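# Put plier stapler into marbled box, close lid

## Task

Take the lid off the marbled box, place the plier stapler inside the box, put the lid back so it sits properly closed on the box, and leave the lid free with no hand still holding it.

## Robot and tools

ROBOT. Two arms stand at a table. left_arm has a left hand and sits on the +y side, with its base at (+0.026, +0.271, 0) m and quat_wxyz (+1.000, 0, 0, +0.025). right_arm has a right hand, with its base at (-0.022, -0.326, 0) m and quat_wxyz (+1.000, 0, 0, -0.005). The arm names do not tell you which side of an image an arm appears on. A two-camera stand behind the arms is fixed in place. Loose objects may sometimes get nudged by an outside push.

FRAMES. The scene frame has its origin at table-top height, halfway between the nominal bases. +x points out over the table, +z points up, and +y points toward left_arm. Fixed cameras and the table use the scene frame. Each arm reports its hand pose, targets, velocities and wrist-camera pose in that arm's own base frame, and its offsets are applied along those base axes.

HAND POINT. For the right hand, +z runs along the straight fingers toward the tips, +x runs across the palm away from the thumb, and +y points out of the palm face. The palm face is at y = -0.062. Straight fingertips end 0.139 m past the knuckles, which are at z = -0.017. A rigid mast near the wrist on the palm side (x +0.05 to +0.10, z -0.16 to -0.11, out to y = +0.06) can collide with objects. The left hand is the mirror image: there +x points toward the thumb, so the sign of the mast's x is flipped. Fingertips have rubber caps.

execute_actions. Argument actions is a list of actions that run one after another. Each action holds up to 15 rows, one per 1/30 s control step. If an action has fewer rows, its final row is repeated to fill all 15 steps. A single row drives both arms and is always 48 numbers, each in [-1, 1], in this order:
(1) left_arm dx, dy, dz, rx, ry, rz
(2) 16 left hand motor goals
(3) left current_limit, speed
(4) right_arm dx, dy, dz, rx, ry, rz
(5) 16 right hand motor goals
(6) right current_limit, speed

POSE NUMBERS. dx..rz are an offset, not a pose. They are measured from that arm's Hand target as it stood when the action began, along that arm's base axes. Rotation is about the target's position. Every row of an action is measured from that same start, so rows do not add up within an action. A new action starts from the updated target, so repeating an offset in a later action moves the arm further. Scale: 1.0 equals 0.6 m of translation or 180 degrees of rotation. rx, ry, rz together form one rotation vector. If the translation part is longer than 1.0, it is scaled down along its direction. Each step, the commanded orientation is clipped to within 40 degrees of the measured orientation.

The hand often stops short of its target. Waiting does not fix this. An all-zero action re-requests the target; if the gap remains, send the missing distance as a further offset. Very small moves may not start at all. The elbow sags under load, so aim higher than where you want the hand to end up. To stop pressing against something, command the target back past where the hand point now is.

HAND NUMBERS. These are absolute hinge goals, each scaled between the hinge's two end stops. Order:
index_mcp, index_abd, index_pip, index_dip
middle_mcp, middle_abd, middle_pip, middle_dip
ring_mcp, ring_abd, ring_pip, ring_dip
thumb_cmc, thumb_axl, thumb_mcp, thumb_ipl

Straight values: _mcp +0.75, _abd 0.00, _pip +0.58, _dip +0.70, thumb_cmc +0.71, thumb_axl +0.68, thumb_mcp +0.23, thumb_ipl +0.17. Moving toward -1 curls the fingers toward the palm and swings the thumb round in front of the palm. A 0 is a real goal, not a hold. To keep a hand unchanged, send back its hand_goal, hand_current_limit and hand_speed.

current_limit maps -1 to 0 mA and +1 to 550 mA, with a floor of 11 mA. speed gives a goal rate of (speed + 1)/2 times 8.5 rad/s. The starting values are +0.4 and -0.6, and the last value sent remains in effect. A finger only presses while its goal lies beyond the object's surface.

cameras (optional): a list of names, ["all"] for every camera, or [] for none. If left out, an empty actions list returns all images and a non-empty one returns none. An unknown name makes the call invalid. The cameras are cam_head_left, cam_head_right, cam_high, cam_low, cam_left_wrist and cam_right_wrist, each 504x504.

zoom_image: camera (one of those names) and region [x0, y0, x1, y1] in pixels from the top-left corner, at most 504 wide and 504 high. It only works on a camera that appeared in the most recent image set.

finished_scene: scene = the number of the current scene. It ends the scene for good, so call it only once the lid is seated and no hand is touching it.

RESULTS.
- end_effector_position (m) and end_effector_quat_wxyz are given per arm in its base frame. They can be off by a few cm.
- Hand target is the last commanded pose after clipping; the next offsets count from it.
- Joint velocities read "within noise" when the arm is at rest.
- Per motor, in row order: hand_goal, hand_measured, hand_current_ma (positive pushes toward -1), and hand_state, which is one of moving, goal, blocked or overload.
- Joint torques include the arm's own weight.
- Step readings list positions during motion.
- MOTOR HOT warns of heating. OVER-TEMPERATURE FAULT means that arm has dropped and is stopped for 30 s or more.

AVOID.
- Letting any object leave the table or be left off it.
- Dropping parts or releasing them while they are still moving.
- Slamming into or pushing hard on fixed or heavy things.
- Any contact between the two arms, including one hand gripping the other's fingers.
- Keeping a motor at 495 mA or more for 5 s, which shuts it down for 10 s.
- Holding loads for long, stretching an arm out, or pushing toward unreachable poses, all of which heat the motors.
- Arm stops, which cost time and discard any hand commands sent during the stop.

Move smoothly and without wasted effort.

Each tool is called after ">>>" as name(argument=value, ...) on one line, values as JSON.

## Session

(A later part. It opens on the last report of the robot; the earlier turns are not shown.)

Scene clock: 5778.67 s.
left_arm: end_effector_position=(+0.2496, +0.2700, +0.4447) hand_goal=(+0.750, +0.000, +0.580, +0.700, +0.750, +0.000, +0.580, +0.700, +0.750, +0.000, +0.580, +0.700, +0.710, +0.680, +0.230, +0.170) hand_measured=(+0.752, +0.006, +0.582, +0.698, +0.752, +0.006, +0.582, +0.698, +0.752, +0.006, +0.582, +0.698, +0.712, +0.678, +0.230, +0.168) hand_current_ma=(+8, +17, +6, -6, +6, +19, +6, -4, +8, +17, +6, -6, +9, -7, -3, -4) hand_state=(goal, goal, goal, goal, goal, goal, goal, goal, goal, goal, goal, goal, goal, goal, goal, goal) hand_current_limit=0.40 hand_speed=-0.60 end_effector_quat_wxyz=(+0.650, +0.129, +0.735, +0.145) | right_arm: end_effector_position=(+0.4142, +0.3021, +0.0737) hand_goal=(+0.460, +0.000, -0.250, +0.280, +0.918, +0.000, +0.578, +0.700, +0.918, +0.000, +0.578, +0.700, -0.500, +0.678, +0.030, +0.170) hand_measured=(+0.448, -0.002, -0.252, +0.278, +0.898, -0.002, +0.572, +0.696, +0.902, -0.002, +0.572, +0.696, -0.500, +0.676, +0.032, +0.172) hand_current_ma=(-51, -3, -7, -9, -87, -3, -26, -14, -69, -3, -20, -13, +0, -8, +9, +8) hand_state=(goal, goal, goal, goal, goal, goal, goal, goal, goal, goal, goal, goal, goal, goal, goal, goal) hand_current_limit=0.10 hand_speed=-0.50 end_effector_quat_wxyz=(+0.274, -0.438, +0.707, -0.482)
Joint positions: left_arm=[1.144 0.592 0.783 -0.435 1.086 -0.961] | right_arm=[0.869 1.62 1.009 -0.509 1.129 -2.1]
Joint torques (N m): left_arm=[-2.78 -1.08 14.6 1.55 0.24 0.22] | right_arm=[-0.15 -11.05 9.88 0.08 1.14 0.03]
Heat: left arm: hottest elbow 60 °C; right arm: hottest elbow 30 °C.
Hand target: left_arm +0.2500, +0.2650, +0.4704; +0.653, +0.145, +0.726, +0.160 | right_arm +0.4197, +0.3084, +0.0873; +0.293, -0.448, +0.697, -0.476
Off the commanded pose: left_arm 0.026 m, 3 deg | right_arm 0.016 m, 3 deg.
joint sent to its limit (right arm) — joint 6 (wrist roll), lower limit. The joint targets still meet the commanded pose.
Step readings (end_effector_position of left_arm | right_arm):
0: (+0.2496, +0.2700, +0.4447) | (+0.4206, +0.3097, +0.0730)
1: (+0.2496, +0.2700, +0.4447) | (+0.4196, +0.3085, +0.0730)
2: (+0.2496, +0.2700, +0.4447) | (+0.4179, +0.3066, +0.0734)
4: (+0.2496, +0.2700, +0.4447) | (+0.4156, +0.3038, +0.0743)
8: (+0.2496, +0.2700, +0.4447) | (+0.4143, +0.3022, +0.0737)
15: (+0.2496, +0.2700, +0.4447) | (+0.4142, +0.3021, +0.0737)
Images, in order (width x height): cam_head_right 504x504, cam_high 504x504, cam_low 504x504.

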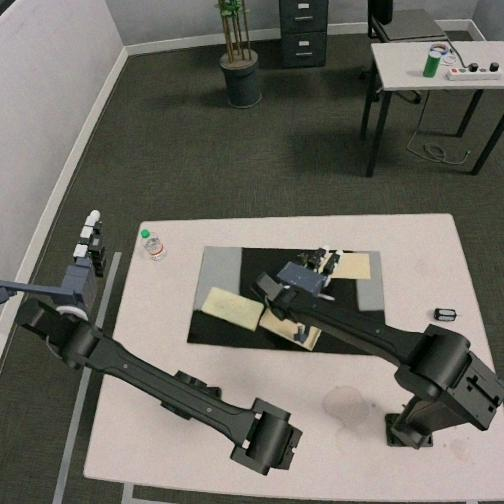

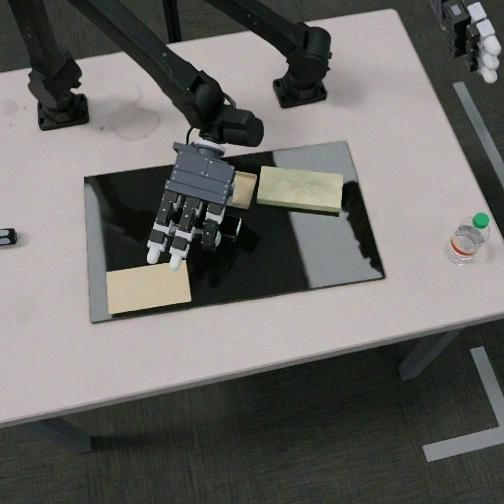

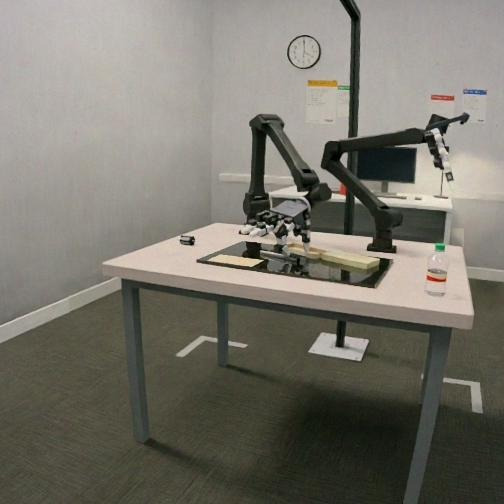

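>>> execute_actions(actions=[[[0,0,0,0,0,0,0.75,0,0.58,0.7,0.75,0,0.58,0.7,0.75,0,0.58,0.7,0.71,0.68,0.23,0.17,0.4,-0.6,0,0,0.08,0,0,0,0.46,0,-0.25,0.28,0.918,0,0.578,0.7,0.918,0,0.578,0.7,-0.5,0.678,0.23,0.17,0.1,-0.5]],[[0,0,0,0,0,0,0.75,0,0.58,0.7,0.75,0,0.58,0.7,0.75,0,0.58,0.7,0.71,0.68,0.23,0.17,0.4,-0.6,-0.03,0.128,-0.01,0,0,0,0.202,0,0.215,0.555,0.918,0,0.578,0.7,0.918,0,0.578,0.7,0.3,0.678,0.23,0.17,0.1,-0.3]]], cameras=["cam_high","cam_right_wrist","cam_head_right"])

>>> zoom_image(camera="cam_high", region=[120, 130, 270, 280])

>>> zoom_image(camera="cam_head_right", region=[220, 240, 360, 380])

Scene clock: 5856.10 s.
left_arm: end_effector_position=(+0.2496, +0.2700, +0.4447) hand_goal=(+0.750, +0.000, +0.580, +0.700, +0.750, +0.000, +0.580, +0.700, +0.750, +0.000, +0.580, +0.700, +0.710, +0.680, +0.230, +0.170) hand_measured=(+0.752, +0.006, +0.582, +0.698, +0.752, +0.006, +0.582, +0.698, +0.752, +0.006, +0.582, +0.698, +0.712, +0.678, +0.230, +0.168) hand_current_ma=(+8, +17, +6, -6, +6, +19, +6, -4, +8, +17, +6, -6, +9, -7, -3, -4) hand_state=(goal, goal, goal, goal, goal, goal, goal, goal, goal, goal, goal, goal, goal, goal, goal, goal) hand_current_limit=0.40 hand_speed=-0.60 end_effector_quat_wxyz=(+0.650, +0.129, +0.735, +0.145) | right_arm: end_effector_position=(+0.3931, +0.3732, +0.1108) hand_goal=(+0.202, +0.000, +0.216, +0.556, +0.918, +0.000, +0.578, +0.700, +0.918, +0.000, +0.578, +0.700, +0.300, +0.678, +0.230, +0.170) hand_measured=(+0.198, +0.000, +0.212, +0.554, +0.902, +0.000, +0.572, +0.696, +0.906, +0.000, +0.574, +0.696, +0.286, +0.676, +0.226, +0.172) hand_current_ma=(-15, -2, -13, -10, -72, -2, -24, -13, -56, -2, -18, -12, -60, -6, -21, +6) hand_state=(goal, goal, goal, goal, goal, goal, goal, goal, goal, goal, goal, goal, goal, goal, goal, goal) hand_current_limit=0.10 hand_speed=-0.30 end_effector_quat_wxyz=(+0.278, -0.462, +0.690, -0.483)
Joint positions: left_arm=[1.144 0.592 0.783 -0.435 1.086 -0.961] | right_arm=[0.993 1.687 1.222 -0.824 1.164 -1.943]
Joint torques (N m): left_arm=[-3.08 -1.03 14.65 1.2 0.19 0.21] | right_arm=[-0.56 -12.34 11.74 -0.05 1.25 0.2]
Heat: left arm: hottest elbow 60 °C; right arm: hottest elbow 32 °C.
Hand target: left_arm +0.2500, +0.2650, +0.4704; +0.653, +0.145, +0.726, +0.160 | right_arm +0.4016, +0.3852, +0.1292; +0.293, -0.449, +0.697, -0.476
Off the commanded pose: left_arm 0.026 m, 3 deg | right_arm 0.024 m, 3 deg.
Step readings (end_effector_position of left_arm | right_arm):
0: (+0.2496, +0.2700, +0.4447) | (+0.4142, +0.3021, +0.0737)
1: (+0.2496, +0.2700, +0.4447) | (+0.4133, +0.3014, +0.0763)
2: (+0.2496, +0.2700, +0.4447) | (+0.4095, +0.2973, +0.0782)
4: (+0.2496, +0.2700, +0.4447) | (+0.4064, +0.2935, +0.0889)
8: (+0.2496, +0.2700, +0.4447) | (+0.4100, +0.2970, +0.1162)
15: (+0.2496, +0.2700, +0.4447) | (+0.4130, +0.3006, +0.1250)
16: (+0.2496, +0.2700, +0.4447) | (+0.4116, +0.3048, +0.1257)
17: (+0.2496, +0.2700, +0.4447) | (+0.4105, +0.3082, +0.1274)
19: (+0.2496, +0.2700, +0.4447) | (+0.4055, +0.3347, +0.1263)
23: (+0.2496, +0.2700, +0.4447) | (+0.3877, +0.3813, +0.1161)
30: (+0.2496, +0.2700, +0.4447) | (+0.3888, +0.3773, +0.1108)
camera_calibration:
cam_right_wrist: T_world_to_cam=[[0.117132, 0.776062, -0.619684, -0.233497], [-0.237983, 0.627733, 0.741158, -0.273105], [0.964181, 0.060661, 0.258217, -0.306582], [0, 0, 0, 1]] pos_world=[0.257956, 0.371243, 0.136885]
Images, in order (width x height): cam_head_right 504x504, cam_high 504x504, cam_right_wrist 504x504.

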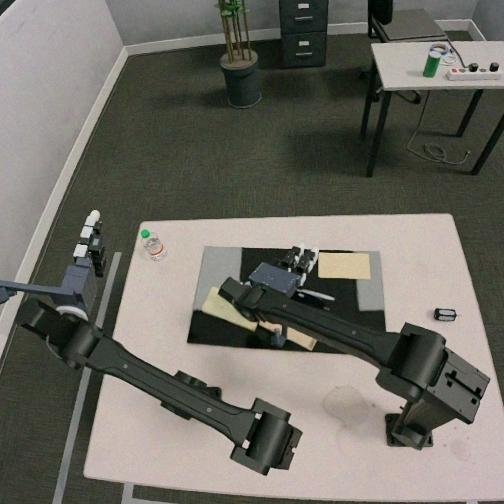

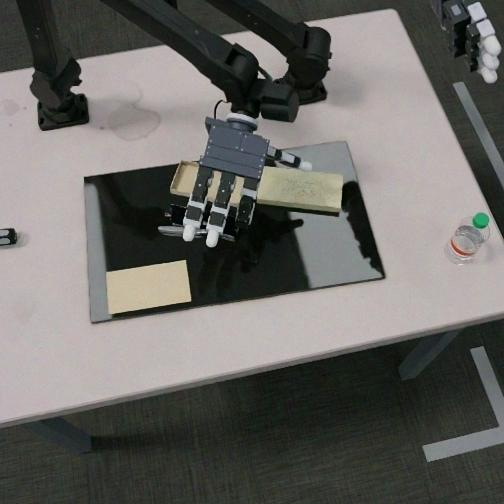

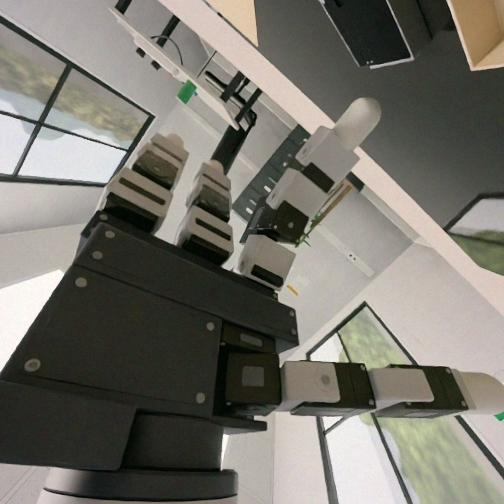

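Scaled by 3.360.

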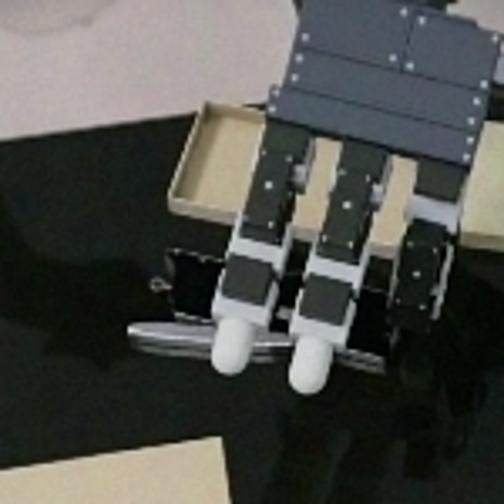

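Scaled by 3.600.

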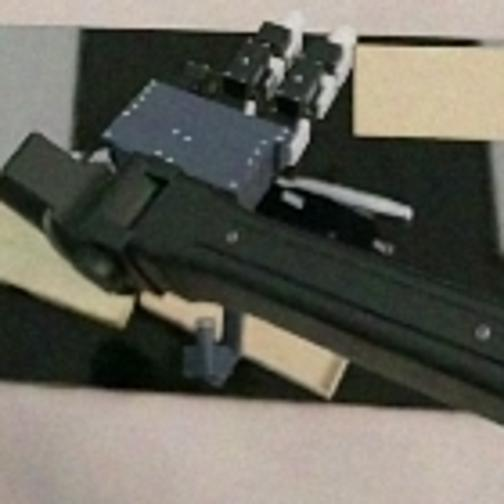

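>>> zoom_image(camera="cam_right_wrist", region=[304, 0, 504, 200])

Scaled by 2.520.

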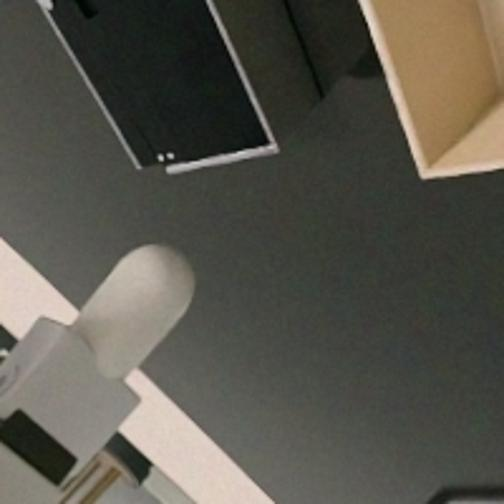

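>>> execute_actions(actions=[[[0,0,0,0,0,0,0.75,0,0.58,0.7,0.75,0,0.58,0.7,0.75,0,0.58,0.7,0.71,0.68,0.23,0.17,0.4,-0.6,-0.12,-0.01,0,0,0,0.0265,0.3,0,0.42,0.55,0.3,0,0.42,0.55,0.3,0,0.42,0.55,0.6,0.678,0.23,0.17,0.1,-0.3]],[[0,0,0,0,0,0,0.75,0,0.58,0.7,0.75,0,0.58,0.7,0.75,0,0.58,0.7,0.71,0.68,0.23,0.17,0.4,-0.6,-0.115,-0.01,-0.04,0,0,0.0265,0.3,0,0.42,0.55,0.3,0,0.42,0.55,0.3,0,0.42,0.55,0.6,0.678,0.23,0.17,-0.5,-0.7]]], cameras=["cam_high","cam_right_wrist"])

>>> zoom_image(camera="cam_high", region=[120, 130, 270, 280])

Scene clock: 5916.23 s.
left_arm: end_effector_position=(+0.2496, +0.2700, +0.4447) hand_goal=(+0.750, +0.000, +0.580, +0.700, +0.750, +0.000, +0.580, +0.700, +0.750, +0.000, +0.580, +0.700, +0.710, +0.680, +0.230, +0.170) hand_measured=(+0.752, +0.006, +0.582, +0.698, +0.752, +0.006, +0.582, +0.698, +0.752, +0.006, +0.582, +0.698, +0.712, +0.678, +0.230, +0.168) hand_current_ma=(+8, +17, +6, -6, +6, +19, +6, -4, +8, +17, +6, -6, +9, -7, -3, -4) hand_state=(goal, goal, goal, goal, goal, goal, goal, goal, goal, goal, goal, goal, goal, goal, goal, goal) hand_current_limit=0.40 hand_speed=-0.60 end_effector_quat_wxyz=(+0.650, +0.129, +0.735, +0.145) | right_arm: end_effector_position=(+0.2556, +0.3661, +0.0956) hand_goal=(+0.300, +0.000, +0.420, +0.550, +0.300, +0.000, +0.420, +0.550, +0.300, +0.000, +0.420, +0.550, +0.600, +0.678, +0.230, +0.170) hand_measured=(+0.294, +0.002, +0.416, +0.552, +0.294, +0.000, +0.420, +0.552, +0.294, +0.000, +0.420, +0.552, +0.592, +0.676, +0.226, +0.170) hand_current_ma=(-26, +4, -12, +9, -28, +2, +1, +10, -23, +2, +1, +10, -35, -6, -18, +5) hand_state=(goal, goal, goal, goal, goal, goal, goal, goal, goal, goal, goal, goal, goal, goal, goal, goal) hand_current_limit=-0.50 hand_speed=-0.70 end_effector_quat_wxyz=(+0.325, -0.514, +0.651, -0.453)
Joint positions: left_arm=[1.144 0.592 0.783 -0.435 1.086 -0.961] | right_arm=[1.252 1.52 0.976 -0.933 1.182 -1.718]
Joint torques (N m): left_arm=[-2.9 -1.96 14.63 1.46 0.2 0.2] | right_arm=[-0.21 -9.17 9.68 -0.32 1.28 0.13]
Heat: left arm: hottest elbow 60 °C; right arm: hottest elbow 33 °C.
Hand target: left_arm +0.2500, +0.2650, +0.4704; +0.653, +0.145, +0.726, +0.160 | right_arm +0.2606, +0.3733, +0.1053; +0.332, -0.505, +0.657, -0.450
Off the commanded pose: left_arm 0.026 m, 3 deg | right_arm 0.013 m, 2 deg.
Step readings (end_effector_position of left_arm | right_arm):
0: (+0.2496, +0.2700, +0.4447) | (+0.3931, +0.3732, +0.1108)
1: (+0.2496, +0.2700, +0.4447) | (+0.3873, +0.3723, +0.1092)
2: (+0.2496, +0.2700, +0.4447) | (+0.3811, +0.3697, +0.1094)
4: (+0.2496, +0.2700, +0.4447) | (+0.3549, +0.3628, +0.1094)
8: (+0.2496, +0.2700, +0.4447) | (+0.3233, +0.3746, +0.1188)
15: (+0.2496, +0.2700, +0.4447) | (+0.3222, +0.3757, +0.1215)
16: (+0.2496, +0.2700, +0.4447) | (+0.3177, +0.3728, +0.1174)
17: (+0.2496, +0.2700, +0.4447) | (+0.3132, +0.3699, +0.1160)
19: (+0.2496, +0.2700, +0.4447) | (+0.2876, +0.3615, +0.1055)
23: (+0.2496, +0.2700, +0.4447) | (+0.2530, +0.3664, +0.0946)
30: (+0.2496, +0.2700, +0.4447) | (+0.2540, +0.3665, +0.0954)
camera_calibration:
cam_right_wrist: T_world_to_cam=[[-0.0113999, 0.795387, -0.605994, -0.196881], [-0.346982, 0.56523, 0.74841, -0.24018], [0.937802, 0.218801, 0.269542, -0.221878], [0, 0, 0, 1]] pos_world=[0.122495, 0.340901, 0.12025]
Images, in order (width x height): cam_high 504x504, cam_right_wrist 504x504.

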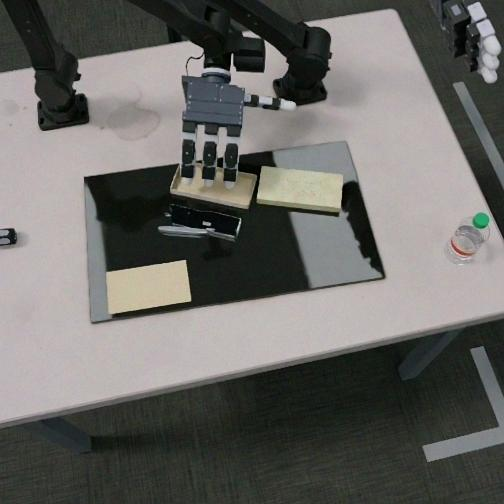

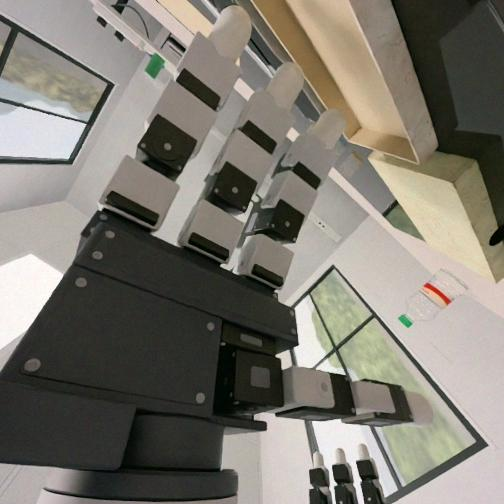

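Scaled by 3.360.

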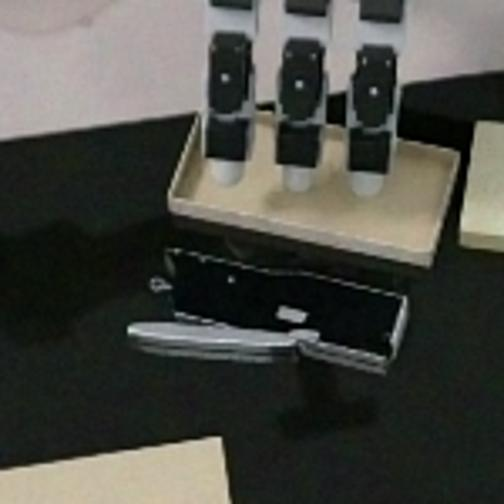

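>>> execute_actions(actions=[[[0,0,0,0,0,0,0.75,0,0.58,0.7,0.75,0,0.58,0.7,0.75,0,0.58,0.7,0.71,0.68,0.23,0.17,0.4,-0.6,0,0.022,-0.035,0,0,-0.036,0.3,0,0.42,0.55,0.3,0,0.42,0.55,0.3,0,0.42,0.55,0.6,0.678,0.23,0.17,-0.5,-0.7]],[[0,0,0,0,0,0,0.75,0,0.58,0.7,0.75,0,0.58,0.7,0.75,0,0.58,0.7,0.71,0.68,0.23,0.17,0.4,-0.6,0,0,-0.035,0,0,0,0.3,0,0.42,0.55,0.3,0,0.42,0.55,0.3,0,0.42,0.55,0.6,0.678,0.23,0.17,-0.5,-0.7]]], cameras=["cam_high","cam_right_wrist"])

>>> zoom_image(camera="cam_high", region=[120, 130, 270, 280])

Scene clock: 5987.53 s.
left_arm: end_effector_position=(+0.2496, +0.2700, +0.4447) hand_goal=(+0.750, +0.000, +0.580, +0.700, +0.750, +0.000, +0.580, +0.700, +0.750, +0.000, +0.580, +0.700, +0.710, +0.680, +0.230, +0.170) hand_measured=(+0.752, +0.006, +0.582, +0.698, +0.752, +0.006, +0.582, +0.698, +0.752, +0.006, +0.582, +0.698, +0.712, +0.678, +0.230, +0.168) hand_current_ma=(+8, +17, +6, -6, +6, +19, +6, -4, +8, +17, +6, -6, +9, -7, -3, -4) hand_state=(goal, goal, goal, goal, goal, goal, goal, goal, goal, goal, goal, goal, goal, goal, goal, goal) hand_current_limit=0.40 hand_speed=-0.60 end_effector_quat_wxyz=(+0.650, +0.129, +0.735, +0.145) | right_arm: end_effector_position=(+0.2594, +0.3755, +0.0682) hand_goal=(+0.300, +0.000, +0.420, +0.550, +0.300, +0.000, +0.420, +0.550, +0.300, +0.000, +0.420, +0.550, +0.600, +0.678, +0.230, +0.170) hand_measured=(+0.304, -0.020, +0.418, +0.546, +0.292, +0.000, +0.420, +0.552, +0.294, +0.000, +0.420, +0.552, +0.590, +0.676, +0.226, +0.170) hand_current_ma=(+15, -71, -9, -17, -33, +2, +0, +10, -28, +2, +0, +10, -37, -6, -17, +5) hand_state=(goal, goal, goal, goal, goal, goal, goal, goal, goal, goal, goal, goal, goal, goal, goal, goal) hand_current_limit=-0.50 hand_speed=-0.70 end_effector_quat_wxyz=(+0.304, -0.471, +0.678, -0.476)
Joint positions: left_arm=[1.144 0.592 0.783 -0.435 1.086 -0.961] | right_arm=[1.261 1.678 1.076 -1.185 1.191 -1.378]
Joint torques (N m): left_arm=[-2.9 -1.2 14.78 1.33 0.2 0.22] | right_arm=[0.09 -8.35 8.7 0.24 0.59 0.18]
Heat: left arm: hottest elbow 60 °C; right arm: hottest elbow 32 °C.
Hand target: left_arm +0.2500, +0.2650, +0.4704; +0.653, +0.145, +0.726, +0.160 | right_arm +0.2606, +0.3866, +0.0632; +0.306, -0.467, +0.685, -0.468
Off the commanded pose: left_arm 0.026 m, 3 deg | right_arm 0.012 m, 1 deg.
Step readings (end_effector_position of left_arm | right_arm):
0: (+0.2496, +0.2700, +0.4447) | (+0.2556, +0.3662, +0.0956)
1: (+0.2496, +0.2700, +0.4447) | (+0.2555, +0.3659, +0.0947)
2: (+0.2496, +0.2700, +0.4447) | (+0.2557, +0.3648, +0.0940)
4: (+0.2496, +0.2700, +0.4447) | (+0.2570, +0.3676, +0.0875)
8: (+0.2496, +0.2700, +0.4447) | (+0.2583, +0.3685, +0.0717)
15: (+0.2496, +0.2700, +0.4447) | (+0.2569, +0.3691, +0.0742)
16: (+0.2496, +0.2700, +0.4447) | (+0.2573, +0.3702, +0.0736)
17: (+0.2496, +0.2700, +0.4447) | (+0.2579, +0.3718, +0.0724)
19: (+0.2496, +0.2700, +0.4447) | (+0.2597, +0.3736, +0.0690)
23: (+0.2496, +0.2700, +0.4447) | (+0.2593, +0.3753, +0.0682)
30: (+0.2496, +0.2700, +0.4447) | (+0.2594, +0.3754, +0.0682)
camera_calibration:
cam_right_wrist: T_world_to_cam=[[0.0924224, 0.79068, -0.605213, -0.246114], [-0.291199, 0.602704, 0.742934, -0.25177], [0.952188, 0.107574, 0.285949, -0.183215], [0, 0, 0, 1]] pos_world=[0.123886, 0.366049, 0.0904871]
Images, in order (width x height): cam_high 504x504, cam_right_wrist 504x504.

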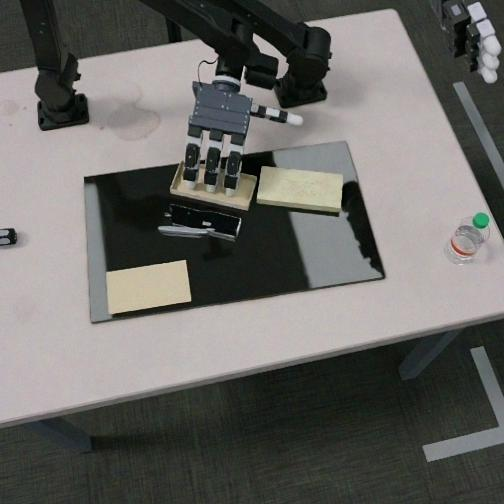

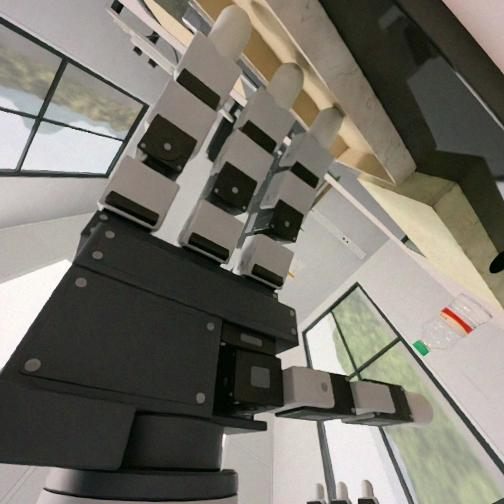

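Scaled by 3.360.

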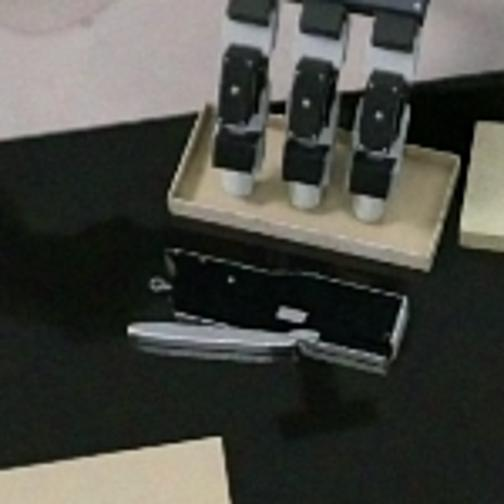

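>>> execute_actions(actions=[[[0,0,0,0,0,0,0.75,0,0.58,0.7,0.75,0,0.58,0.7,0.75,0,0.58,0.7,0.71,0.68,0.23,0.17,0.4,-0.6,0,-0.005,-0.013,0,0,0,0.3,0,0.42,0.55,0.3,0,0.42,0.55,0.3,0,0.42,0.55,0.6,0.678,0.23,0.17,-0.5,-0.7]],[[0,0,0,0,0,0,0.75,0,0.58,0.7,0.75,0,0.58,0.7,0.75,0,0.58,0.7,0.71,0.68,0.23,0.17,0.4,-0.6,0,-0.005,0,0,0,0.018,0.3,0,0.42,0.55,0.3,0,0.42,0.55,0.3,0,0.42,0.55,0.6,0.678,0.23,0.17,-0.5,-0.7]],[[0,0,0,0,0,0,0.75,0,0.58,0.7,0.75,0,0.58,0.7,0.75,0,0.58,0.7,0.71,0.68,0.23,0.17,0.4,-0.6,-0.005,-0.003,0,0,0,0.018,0.3,0,0.42,0.55,0.3,0,0.42,0.55,0.3,0,0.42,0.55,0.6,0.678,0.23,0.17,-0.5,-0.7]]], cameras=["cam_high"])

>>> zoom_image(camera="cam_high", region=[120, 130, 270, 280])

Scene clock: 6011.13 s.
left_arm: end_effector_position=(+0.2496, +0.2700, +0.4447) hand_goal=(+0.750, +0.000, +0.580, +0.700, +0.750, +0.000, +0.580, +0.700, +0.750, +0.000, +0.580, +0.700, +0.710, +0.680, +0.230, +0.170) hand_measured=(+0.752, +0.006, +0.582, +0.698, +0.752, +0.006, +0.582, +0.698, +0.752, +0.006, +0.582, +0.698, +0.712, +0.678, +0.230, +0.168) hand_current_ma=(+8, +17, +6, -6, +6, +19, +6, -4, +8, +17, +6, -6, +9, -7, -3, -4) hand_state=(goal, goal, goal, goal, goal, goal, goal, goal, goal, goal, goal, goal, goal, goal, goal, goal) hand_current_limit=0.40 hand_speed=-0.60 end_effector_quat_wxyz=(+0.650, +0.129, +0.735, +0.145) | right_arm: end_effector_position=(+0.2609, +0.3808, +0.0657) hand_goal=(+0.300, +0.000, +0.420, +0.550, +0.300, +0.000, +0.420, +0.550, +0.300, +0.000, +0.420, +0.550, +0.600, +0.678, +0.230, +0.170) hand_measured=(+0.318, -0.012, +0.430, +0.554, +0.306, -0.012, +0.420, +0.548, +0.294, +0.000, +0.420, +0.550, +0.590, +0.676, +0.226, +0.170) hand_current_ma=(+77, -41, +41, +14, +22, -40, +2, -4, -20, +3, -3, +2, -38, -6, -17, +5) hand_state=(goal, goal, goal, goal, goal, goal, goal, goal, goal, goal, goal, goal, goal, goal, goal, goal) hand_current_limit=-0.50 hand_speed=-0.70 end_effector_quat_wxyz=(+0.342, -0.496, +0.656, -0.455)
Joint positions: left_arm=[1.144 0.592 0.783 -0.435 1.086 -0.961] | right_arm=[1.261 1.604 0.969 -0.854 1.21 -1.66]
Joint torques (N m): left_arm=[-2.26 -0.97 14.61 1.32 0.18 0.18] | right_arm=[-0.5 -9 6.24 0.66 0.15 -0.02]
Heat: left arm: hottest elbow 60 °C; right arm: hottest elbow 32 °C.
Hand target: left_arm +0.2500, +0.2650, +0.4704; +0.653, +0.145, +0.726, +0.160 | right_arm +0.2576, +0.3787, +0.0555; +0.332, -0.505, +0.657, -0.450
Off the commanded pose: left_arm 0.026 m, 3 deg | right_arm 0.011 m, 2 deg.
Step readings (end_effector_position of left_arm | right_arm):
0: (+0.2496, +0.2700, +0.4447) | (+0.2594, +0.3755, +0.0682)
1: (+0.2496, +0.2700, +0.4447) | (+0.2596, +0.3761, +0.0681)
2: (+0.2496, +0.2700, +0.4447) | (+0.2600, +0.3774, +0.0679)
4: (+0.2496, +0.2700, +0.4447) | (+0.2605, +0.3790, +0.0671)
8: (+0.2496, +0.2700, +0.4447) | (+0.2608, +0.3798, +0.0670)
15: (+0.2496, +0.2700, +0.4447) | (+0.2609, +0.3800, +0.0670)
16: (+0.2496, +0.2700, +0.4447) | (+0.2613, +0.3798, +0.0659)
17: (+0.2496, +0.2700, +0.4447) | (+0.2631, +0.3818, +0.0654)
19: (+0.2496, +0.2700, +0.4447) | (+0.2636, +0.3818, +0.0652)
23: (+0.2496, +0.2700, +0.4447) | (+0.2627, +0.3818, +0.0657)
30: (+0.2496, +0.2700, +0.4447) | (+0.2624, +0.3817, +0.0653)
31: (+0.2496, +0.2700, +0.4447) | (+0.2625, +0.3813, +0.0647)
32: (+0.2496, +0.2700, +0.4447) | (+0.2634, +0.3824, +0.0648)
34: (+0.2496, +0.2700, +0.4447) | (+0.2626, +0.3814, +0.0658)
38: (+0.2496, +0.2700, +0.4447) | (+0.2612, +0.3809, +0.0662)
45: (+0.2496, +0.2700, +0.4447) | (+0.2610, +0.3808, +0.0656)
Images, in order (width x height): cam_high 504x504.

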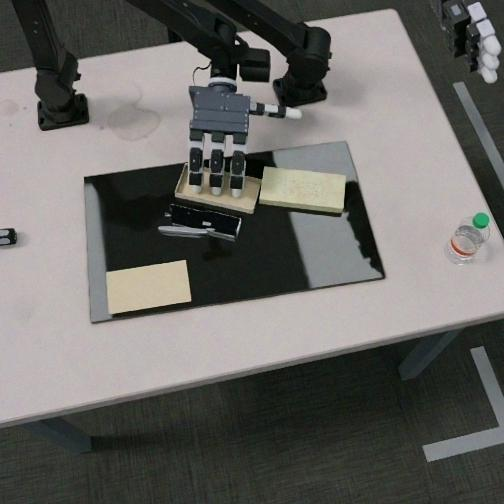

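Scaled by 3.360.

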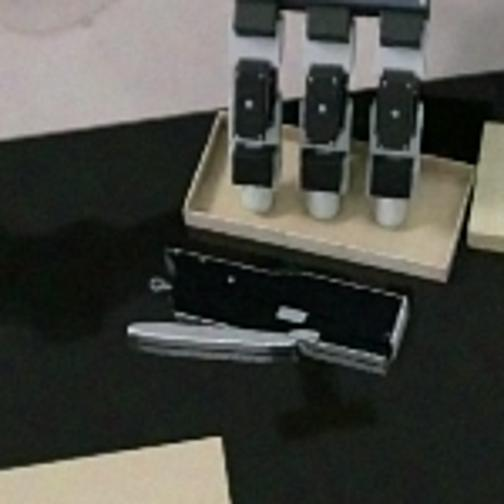

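>>> execute_actions(actions=[[[0,0,0,0,0,0,0.75,0,0.58,0.7,0.75,0,0.58,0.7,0.75,0,0.58,0.7,0.71,0.68,0.23,0.17,0.4,-0.6,-0.025,-0.005,0,0,0,0,0.3,0,0.42,0.55,0.28,0,0.42,0.55,0.25,0,0.42,0.55,0.6,0.678,0.23,0.17,-0.4,-0.7]],[[0,0,0,0,0,0,0.75,0,0.58,0.7,0.75,0,0.58,0.7,0.75,0,0.58,0.7,0.71,0.68,0.23,0.17,0.4,-0.6,-0.02,0,0,0,0,0,0.3,0,0.42,0.55,0.28,0,0.42,0.55,0.25,0,0.42,0.55,0.6,0.678,0.23,0.17,-0.4,-0.7]]], cameras=["cam_high"])

>>> zoom_image(camera="cam_high", region=[120, 130, 270, 280])

Scene clock: 6034.13 s.
left_arm: end_effector_position=(+0.2496, +0.2700, +0.4447) hand_goal=(+0.750, +0.000, +0.580, +0.700, +0.750, +0.000, +0.580, +0.700, +0.750, +0.000, +0.580, +0.700, +0.710, +0.680, +0.230, +0.170) hand_measured=(+0.752, +0.006, +0.582, +0.698, +0.752, +0.006, +0.582, +0.698, +0.752, +0.006, +0.582, +0.698, +0.712, +0.678, +0.230, +0.168) hand_current_ma=(+8, +17, +6, -6, +6, +19, +6, -4, +8, +17, +6, -6, +9, -7, -3, -4) hand_state=(goal, goal, goal, goal, goal, goal, goal, goal, goal, goal, goal, goal, goal, goal, goal, goal) hand_current_limit=0.40 hand_speed=-0.60 end_effector_quat_wxyz=(+0.650, +0.129, +0.735, +0.145) | right_arm: end_effector_position=(+0.2382, +0.3770, +0.0653) hand_goal=(+0.300, +0.000, +0.420, +0.550, +0.280, +0.000, +0.420, +0.550, +0.250, +0.000, +0.420, +0.550, +0.600, +0.678, +0.230, +0.170) hand_measured=(+0.316, -0.002, +0.434, +0.556, +0.298, +0.000, +0.428, +0.552, +0.270, +0.008, +0.430, +0.554, +0.590, +0.676, +0.226, +0.170) hand_current_ma=(+69, -6, +55, +20, +76, +0, +29, +11, +89, +29, +36, +13, -38, -6, -17, +5) hand_state=(goal, goal, goal, goal, goal, goal, goal, goal, goal, goal, goal, goal, goal, goal, goal, goal) hand_current_limit=-0.40 hand_speed=-0.70 end_effector_quat_wxyz=(+0.343, -0.496, +0.655, -0.454)
Joint positions: left_arm=[1.144 0.592 0.783 -0.435 1.086 -0.961] | right_arm=[1.311 1.601 0.964 -0.976 1.212 -1.527]
Joint torques (N m): left_arm=[-3.02 -1.49 14.5 1.33 0.22 0.21] | right_arm=[0.73 -8.53 6.46 -0.43 0.05 0.27]
Heat: left arm: hottest elbow 60 °C; right arm: hottest elbow 31 °C.
Hand target: left_arm +0.2500, +0.2650, +0.4704; +0.653, +0.145, +0.726, +0.160 | right_arm +0.2306, +0.3756, +0.0555; +0.332, -0.505, +0.657, -0.450
Off the commanded pose: left_arm 0.026 m, 3 deg | right_arm 0.012 m, 2 deg.
Step readings (end_effector_position of left_arm | right_arm):
0: (+0.2496, +0.2700, +0.4447) | (+0.2609, +0.3808, +0.0657)
1: (+0.2496, +0.2700, +0.4447) | (+0.2600, +0.3801, +0.0654)
2: (+0.2496, +0.2700, +0.4447) | (+0.2580, +0.3797, +0.0656)
4: (+0.2496, +0.2700, +0.4447) | (+0.2552, +0.3787, +0.0653)
8: (+0.2496, +0.2700, +0.4447) | (+0.2520, +0.3788, +0.0653)
15: (+0.2496, +0.2700, +0.4447) | (+0.2520, +0.3786, +0.0653)
16: (+0.2496, +0.2700, +0.4447) | (+0.2511, +0.3778, +0.0653)
17: (+0.2496, +0.2700, +0.4447) | (+0.2492, +0.3763, +0.0651)
19: (+0.2496, +0.2700, +0.4447) | (+0.2444, +0.3762, +0.0651)
23: (+0.2496, +0.2700, +0.4447) | (+0.2384, +0.3772, +0.0651)
30: (+0.2496, +0.2700, +0.4447) | (+0.2382, +0.3771, +0.0653)
Images, in order (width x height): cam_high 504x504.

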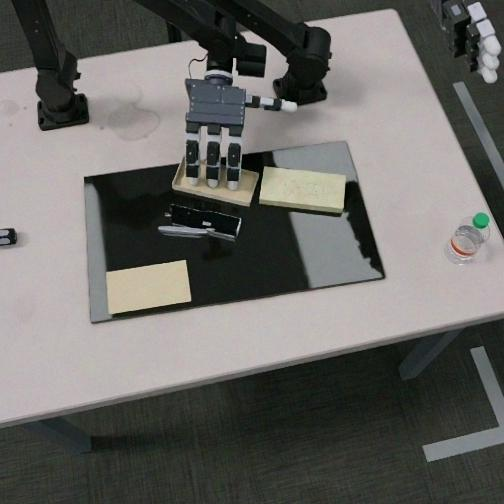

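Scaled by 3.360.

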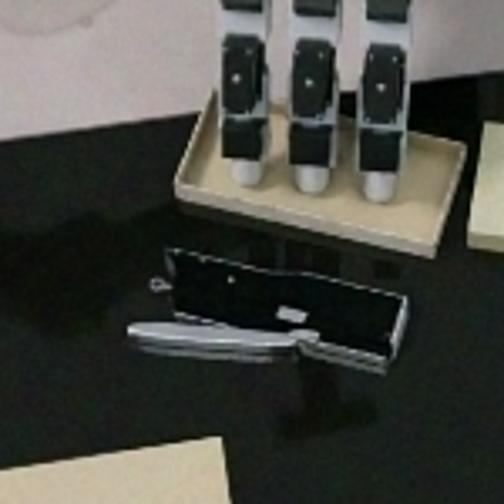

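>>> execute_actions(actions=[[[0,0,0,0,0,0,0.75,0,0.58,0.7,0.75,0,0.58,0.7,0.75,0,0.58,0.7,0.71,0.68,0.23,0.17,0.4,-0.6,0.0,0,0.06,0,0,0,0.35,0,0.42,0.55,0.35,0,0.42,0.55,0.35,0,0.42,0.55,0.6,0.678,0.23,0.17,-0.4,-0.7]],[[0,0,0,0,0,0,0.75,0,0.58,0.7,0.75,0,0.58,0.7,0.75,0,0.58,0.7,0.71,0.68,0.23,0.17,0.4,-0.6,0.1,0,0.06,0,0,-0.01,0.35,0,0.42,0.55,0.35,0,0.42,0.55,0.35,0,0.42,0.55,0.6,0.678,0.23,0.17,-0.4,-0.7]],[[0,0,0,0,0,0,0.75,0,0.58,0.7,0.75,0,0.58,0.7,0.75,0,0.58,0.7,0.71,0.68,0.23,0.17,0.4,-0.6,0.13,-0.04,0.02,0,0,-0.025,0.46,0,-0.25,0.28,0.918,0,0.578,0.7,0.918,0,0.578,0.7,0.0,0.678,0.1,0.17,0.2,-0.5]],[[0,0,0,0,0,0,0.75,0,0.58,0.7,0.75,0,0.58,0.7,0.75,0,0.58,0.7,0.71,0.68,0.23,0.17,0.4,-0.6,0.10,-0.06,-0.03,0,0,-0.025,0.46,0,-0.25,0.28,0.918,0,0.578,0.7,0.918,0,0.578,0.7,-0.5,0.678,0.05,0.17,0.2,-0.5]]], cameras=["cam_high","cam_right_wrist","cam_low"])

>>> zoom_image(camera="cam_right_wrist", region=[304, 0, 504, 200])

>>> zoom_image(camera="cam_high", region=[120, 130, 270, 280])

Scene clock: 6104.27 s.
left_arm: end_effector_position=(+0.2496, +0.2700, +0.4447) hand_goal=(+0.750, +0.000, +0.580, +0.700, +0.750, +0.000, +0.580, +0.700, +0.750, +0.000, +0.580, +0.700, +0.710, +0.680, +0.230, +0.170) hand_measured=(+0.752, +0.006, +0.582, +0.698, +0.752, +0.006, +0.582, +0.698, +0.752, +0.006, +0.582, +0.698, +0.712, +0.678, +0.230, +0.168) hand_current_ma=(+8, +17, +6, -6, +6, +19, +6, -4, +8, +17, +6, -6, +9, -7, -3, -4) hand_state=(goal, goal, goal, goal, goal, goal, goal, goal, goal, goal, goal, goal, goal, goal, goal, goal) hand_current_limit=0.40 hand_speed=-0.60 end_effector_quat_wxyz=(+0.650, +0.129, +0.735, +0.145) | right_arm: end_effector_position=(+0.4177, +0.3025, +0.1056) hand_goal=(+0.460, +0.000, -0.250, +0.280, +0.918, +0.000, +0.578, +0.700, +0.918, +0.000, +0.578, +0.700, -0.500, +0.678, +0.050, +0.170) hand_measured=(+0.452, +0.000, -0.248, +0.282, +0.896, +0.000, +0.570, +0.696, +0.900, +0.002, +0.572, +0.696, -0.498, +0.676, +0.050, +0.170) hand_current_ma=(-38, +2, +8, +11, -99, +1, -28, -14, -82, +6, -22, -13, +6, -6, +2, +5) hand_state=(goal, goal, goal, goal, blocked, goal, goal, goal, goal, goal, goal, goal, goal, goal, goal, goal) hand_current_limit=0.20 hand_speed=-0.50 end_effector_quat_wxyz=(+0.263, -0.442, +0.706, -0.487)
Joint positions: left_arm=[1.144 0.592 0.783 -0.435 1.086 -0.961] | right_arm=[0.865 1.592 1.077 -0.635 1.133 -2.095]
Joint torques (N m): left_arm=[-2.26 -1.26 14.76 1.47 0.17 0.21] | right_arm=[-0.5 -10.7 11.23 1.21 1.11 -0.04]
Heat: left arm: hottest elbow 60 °C; right arm: hottest elbow 30 °C.
Hand target: left_arm +0.2500, +0.2650, +0.4704; +0.653, +0.145, +0.726, +0.160 | right_arm +0.4286, +0.3155, +0.1213; +0.288, -0.441, +0.702, -0.479
Off the commanded pose: left_arm 0.026 m, 3 deg | right_arm 0.023 m, 3 deg.
joint sent to its limit (right arm) — joint 6 (wrist roll), lower limit. The joint targets still meet the commanded pose.
Step readings (end_effector_position of left_arm | right_arm):
0: (+0.2496, +0.2700, +0.4447) | (+0.2382, +0.3770, +0.0653)
1: (+0.2496, +0.2700, +0.4447) | (+0.2377, +0.3754, +0.0669)
2: (+0.2496, +0.2700, +0.4447) | (+0.2349, +0.3721, +0.0673)
4: (+0.2496, +0.2700, +0.4447) | (+0.2317, +0.3661, +0.0718)
8: (+0.2496, +0.2700, +0.4447) | (+0.2305, +0.3620, +0.0787)
15: (+0.2496, +0.2700, +0.4447) | (+0.2302, +0.3609, +0.0788)
16: (+0.2496, +0.2700, +0.4447) | (+0.2337, +0.3613, +0.0815)
17: (+0.2496, +0.2700, +0.4447) | (+0.2392, +0.3609, +0.0839)
19: (+0.2496, +0.2700, +0.4447) | (+0.2602, +0.3612, +0.0938)
23: (+0.2496, +0.2700, +0.4447) | (+0.2933, +0.3606, +0.1145)
30: (+0.2496, +0.2700, +0.4447) | (+0.2903, +0.3643, +0.1173)
31: (+0.2496, +0.2700, +0.4447) | (+0.2935, +0.3639, +0.1179)
32: (+0.2496, +0.2700, +0.4447) | (+0.3001, +0.3643, +0.1178)
34: (+0.2496, +0.2700, +0.4447) | (+0.3259, +0.3555, +0.1216)
38: (+0.2496, +0.2700, +0.4447) | (+0.3696, +0.3303, +0.1296)
45: (+0.2496, +0.2700, +0.4447) | (+0.3656, +0.3375, +0.1290)
46: (+0.2496, +0.2700, +0.4447) | (+0.3679, +0.3389, +0.1286)
47: (+0.2496, +0.2700, +0.4447) | (+0.3737, +0.3423, +0.1275)
49: (+0.2496, +0.2700, +0.4447) | (+0.3937, +0.3333, +0.1244)
53: (+0.2496, +0.2700, +0.4447) | (+0.4225, +0.2980, +0.1110)
60: (+0.2496, +0.2700, +0.4447) | (+0.4208, +0.2984, +0.1057)
camera_calibration:
cam_right_wrist: T_world_to_cam=[[0.159303, 0.771561, -0.615887, -0.201395], [-0.196749, 0.636152, 0.746057, -0.239381], [0.967426, 0.00232595, 0.253145, -0.307845], [0, 0, 0, 1]] pos_world=[0.282802, 0.308387, 0.132485]
Images, in order (width x height): cam_high 504x504, cam_low 504x504, cam_right_wrist 504x504.

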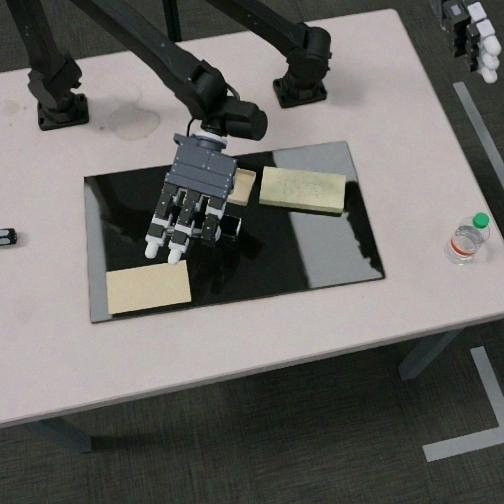

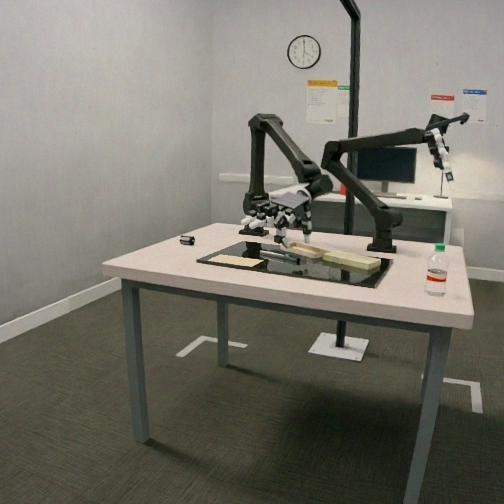

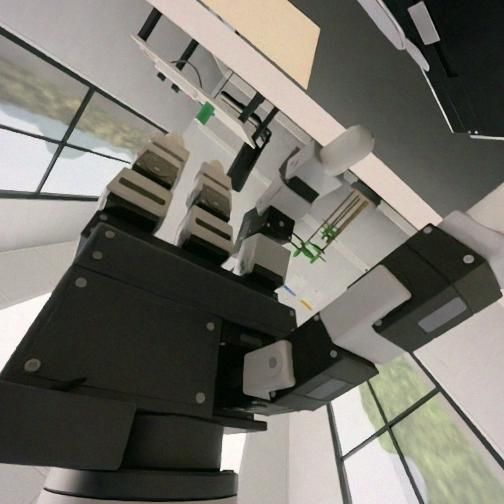

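Scaled by 2.520.

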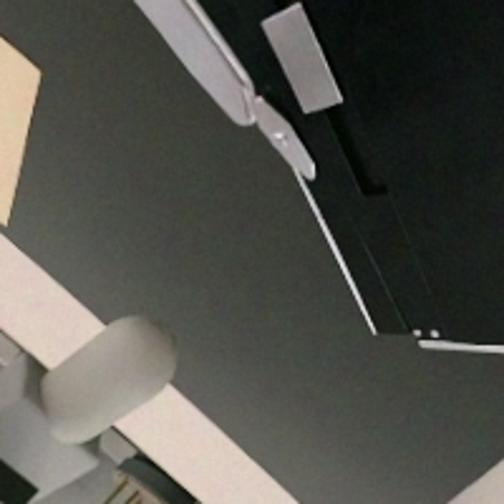

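Scaled by 3.360.

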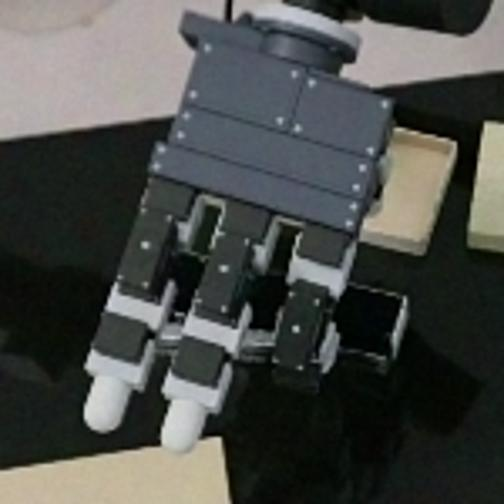

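>>> execute_actions(actions=[[[0,0,0,0,0,0,0.75,0,0.58,0.7,0.75,0,0.58,0.7,0.75,0,0.58,0.7,0.71,0.68,0.23,0.17,0.4,-0.6,-0.003,0.0035,-0.07,0,0,0.005,0.46,0,-0.25,0.28,0.918,0,0.578,0.7,0.918,0,0.578,0.7,-0.5,0.678,0.05,0.17,0.2,-0.5]],[[0,0,0,0,0,0,0.75,0,0.58,0.7,0.75,0,0.58,0.7,0.75,0,0.58,0.7,0.71,0.68,0.23,0.17,0.4,-0.6,0,0,-0.015,0,0,0,0.46,0,-0.25,0.28,0.918,0,0.578,0.7,0.918,0,0.578,0.7,-0.5,0.678,0.05,0.17,0.2,-0.5]]], cameras=["cam_high","cam_right_wrist","cam_low"])

>>> zoom_image(camera="cam_right_wrist", region=[304, 0, 504, 200])

>>> zoom_image(camera="cam_low", region=[240, 200, 340, 280])

Scene clock: 6130.00 s.
left_arm: end_effector_position=(+0.2496, +0.2700, +0.4447) hand_goal=(+0.750, +0.000, +0.580, +0.700, +0.750, +0.000, +0.580, +0.700, +0.750, +0.000, +0.580, +0.700, +0.710, +0.680, +0.230, +0.170) hand_measured=(+0.752, +0.006, +0.582, +0.698, +0.752, +0.006, +0.582, +0.698, +0.752, +0.006, +0.582, +0.698, +0.712, +0.678, +0.230, +0.168) hand_current_ma=(+8, +17, +6, -6, +6, +19, +6, -4, +8, +17, +6, -6, +9, -7, -3, -4) hand_state=(goal, goal, goal, goal, goal, goal, goal, goal, goal, goal, goal, goal, goal, goal, goal, goal) hand_current_limit=0.40 hand_speed=-0.60 end_effector_quat_wxyz=(+0.650, +0.129, +0.735, +0.145) | right_arm: end_effector_position=(+0.4262, +0.3136, +0.0737) hand_goal=(+0.460, +0.000, -0.250, +0.280, +0.918, +0.000, +0.578, +0.700, +0.918, +0.000, +0.578, +0.700, -0.500, +0.678, +0.050, +0.170) hand_measured=(+0.452, +0.000, -0.248, +0.282, +0.898, +0.000, +0.570, +0.696, +0.902, +0.002, +0.572, +0.696, -0.500, +0.676, +0.050, +0.170) hand_current_ma=(-38, +1, +8, +11, -93, +0, -28, -14, -74, +6, -21, -13, -1, -6, +2, +5) hand_state=(goal, goal, goal, goal, blocked, goal, goal, goal, goal, goal, goal, goal, goal, goal, goal, goal) hand_current_limit=0.20 hand_speed=-0.50 end_effector_quat_wxyz=(+0.280, -0.432, +0.710, -0.480)
Joint positions: left_arm=[1.144 0.592 0.783 -0.435 1.086 -0.961] | right_arm=[0.865 1.653 1.048 -0.5 1.13 -2.097]
Joint torques (N m): left_arm=[-3.08 -0.97 14.46 1.47 0.22 0.21] | right_arm=[0.26 -9.93 7.83 1.24 1.11 0.02]
Heat: left arm: hottest elbow 60 °C; right arm: hottest elbow 30 °C.
Hand target: left_arm +0.2500, +0.2650, +0.4704; +0.653, +0.145, +0.726, +0.160 | right_arm +0.4268, +0.3178, +0.0705; +0.292, -0.447, +0.698, -0.477
Off the commanded pose: left_arm 0.026 m, 3 deg | right_arm 0.005 m, 3 deg.
joint sent to its limit (right arm) — joint 6 (wrist roll), lower limit. The joint targets still meet the commanded pose.
Step readings (end_effector_position of left_arm | right_arm):
0: (+0.2496, +0.2700, +0.4447) | (+0.4177, +0.3025, +0.1056)
1: (+0.2496, +0.2700, +0.4447) | (+0.4187, +0.3036, +0.1038)
2: (+0.2496, +0.2700, +0.4447) | (+0.4223, +0.3077, +0.1025)
4: (+0.2496, +0.2700, +0.4447) | (+0.4259, +0.3122, +0.0958)
8: (+0.2496, +0.2700, +0.4447) | (+0.4252, +0.3124, +0.0784)
15: (+0.2496, +0.2700, +0.4447) | (+0.4244, +0.3114, +0.0740)
16: (+0.2496, +0.2700, +0.4447) | (+0.4244, +0.3115, +0.0738)
17: (+0.2496, +0.2700, +0.4447) | (+0.4252, +0.3124, +0.0738)
19: (+0.2496, +0.2700, +0.4447) | (+0.4259, +0.3132, +0.0737)
23: (+0.2496, +0.2700, +0.4447) | (+0.4262, +0.3136, +0.0737)
30: (+0.2496, +0.2700, +0.4447) | (+0.4262, +0.3136, +0.0737)
camera_calibration:
cam_right_wrist: T_world_to_cam=[[0.172072, 0.792184, -0.585522, -0.24514], [-0.217509, 0.610271, 0.761748, -0.205134], [0.960771, -0.00371914, 0.277317, -0.305066], [0, 0, 0, 1]] pos_world=[0.290662, 0.318249, 0.0973256]
Images, in order (width x height): cam_high 504x504, cam_low 504x504, cam_right_wrist 504x504.

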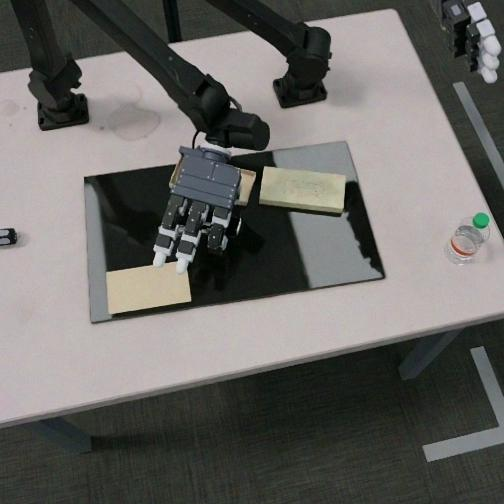

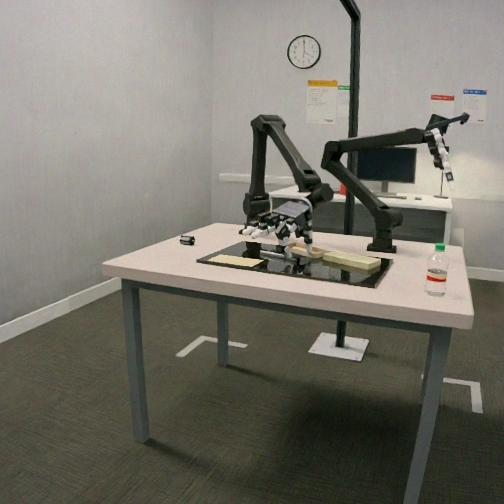

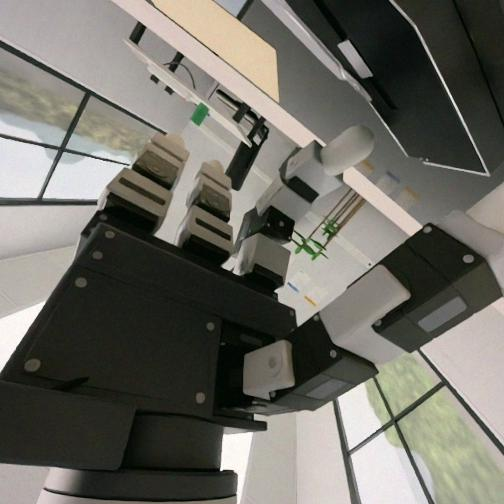

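Scaled by 2.520.

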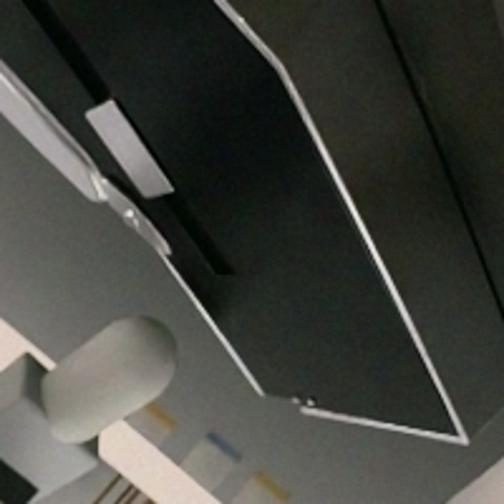

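Scaled by 5.040.

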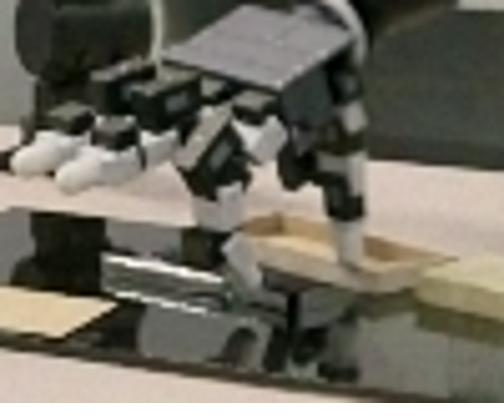

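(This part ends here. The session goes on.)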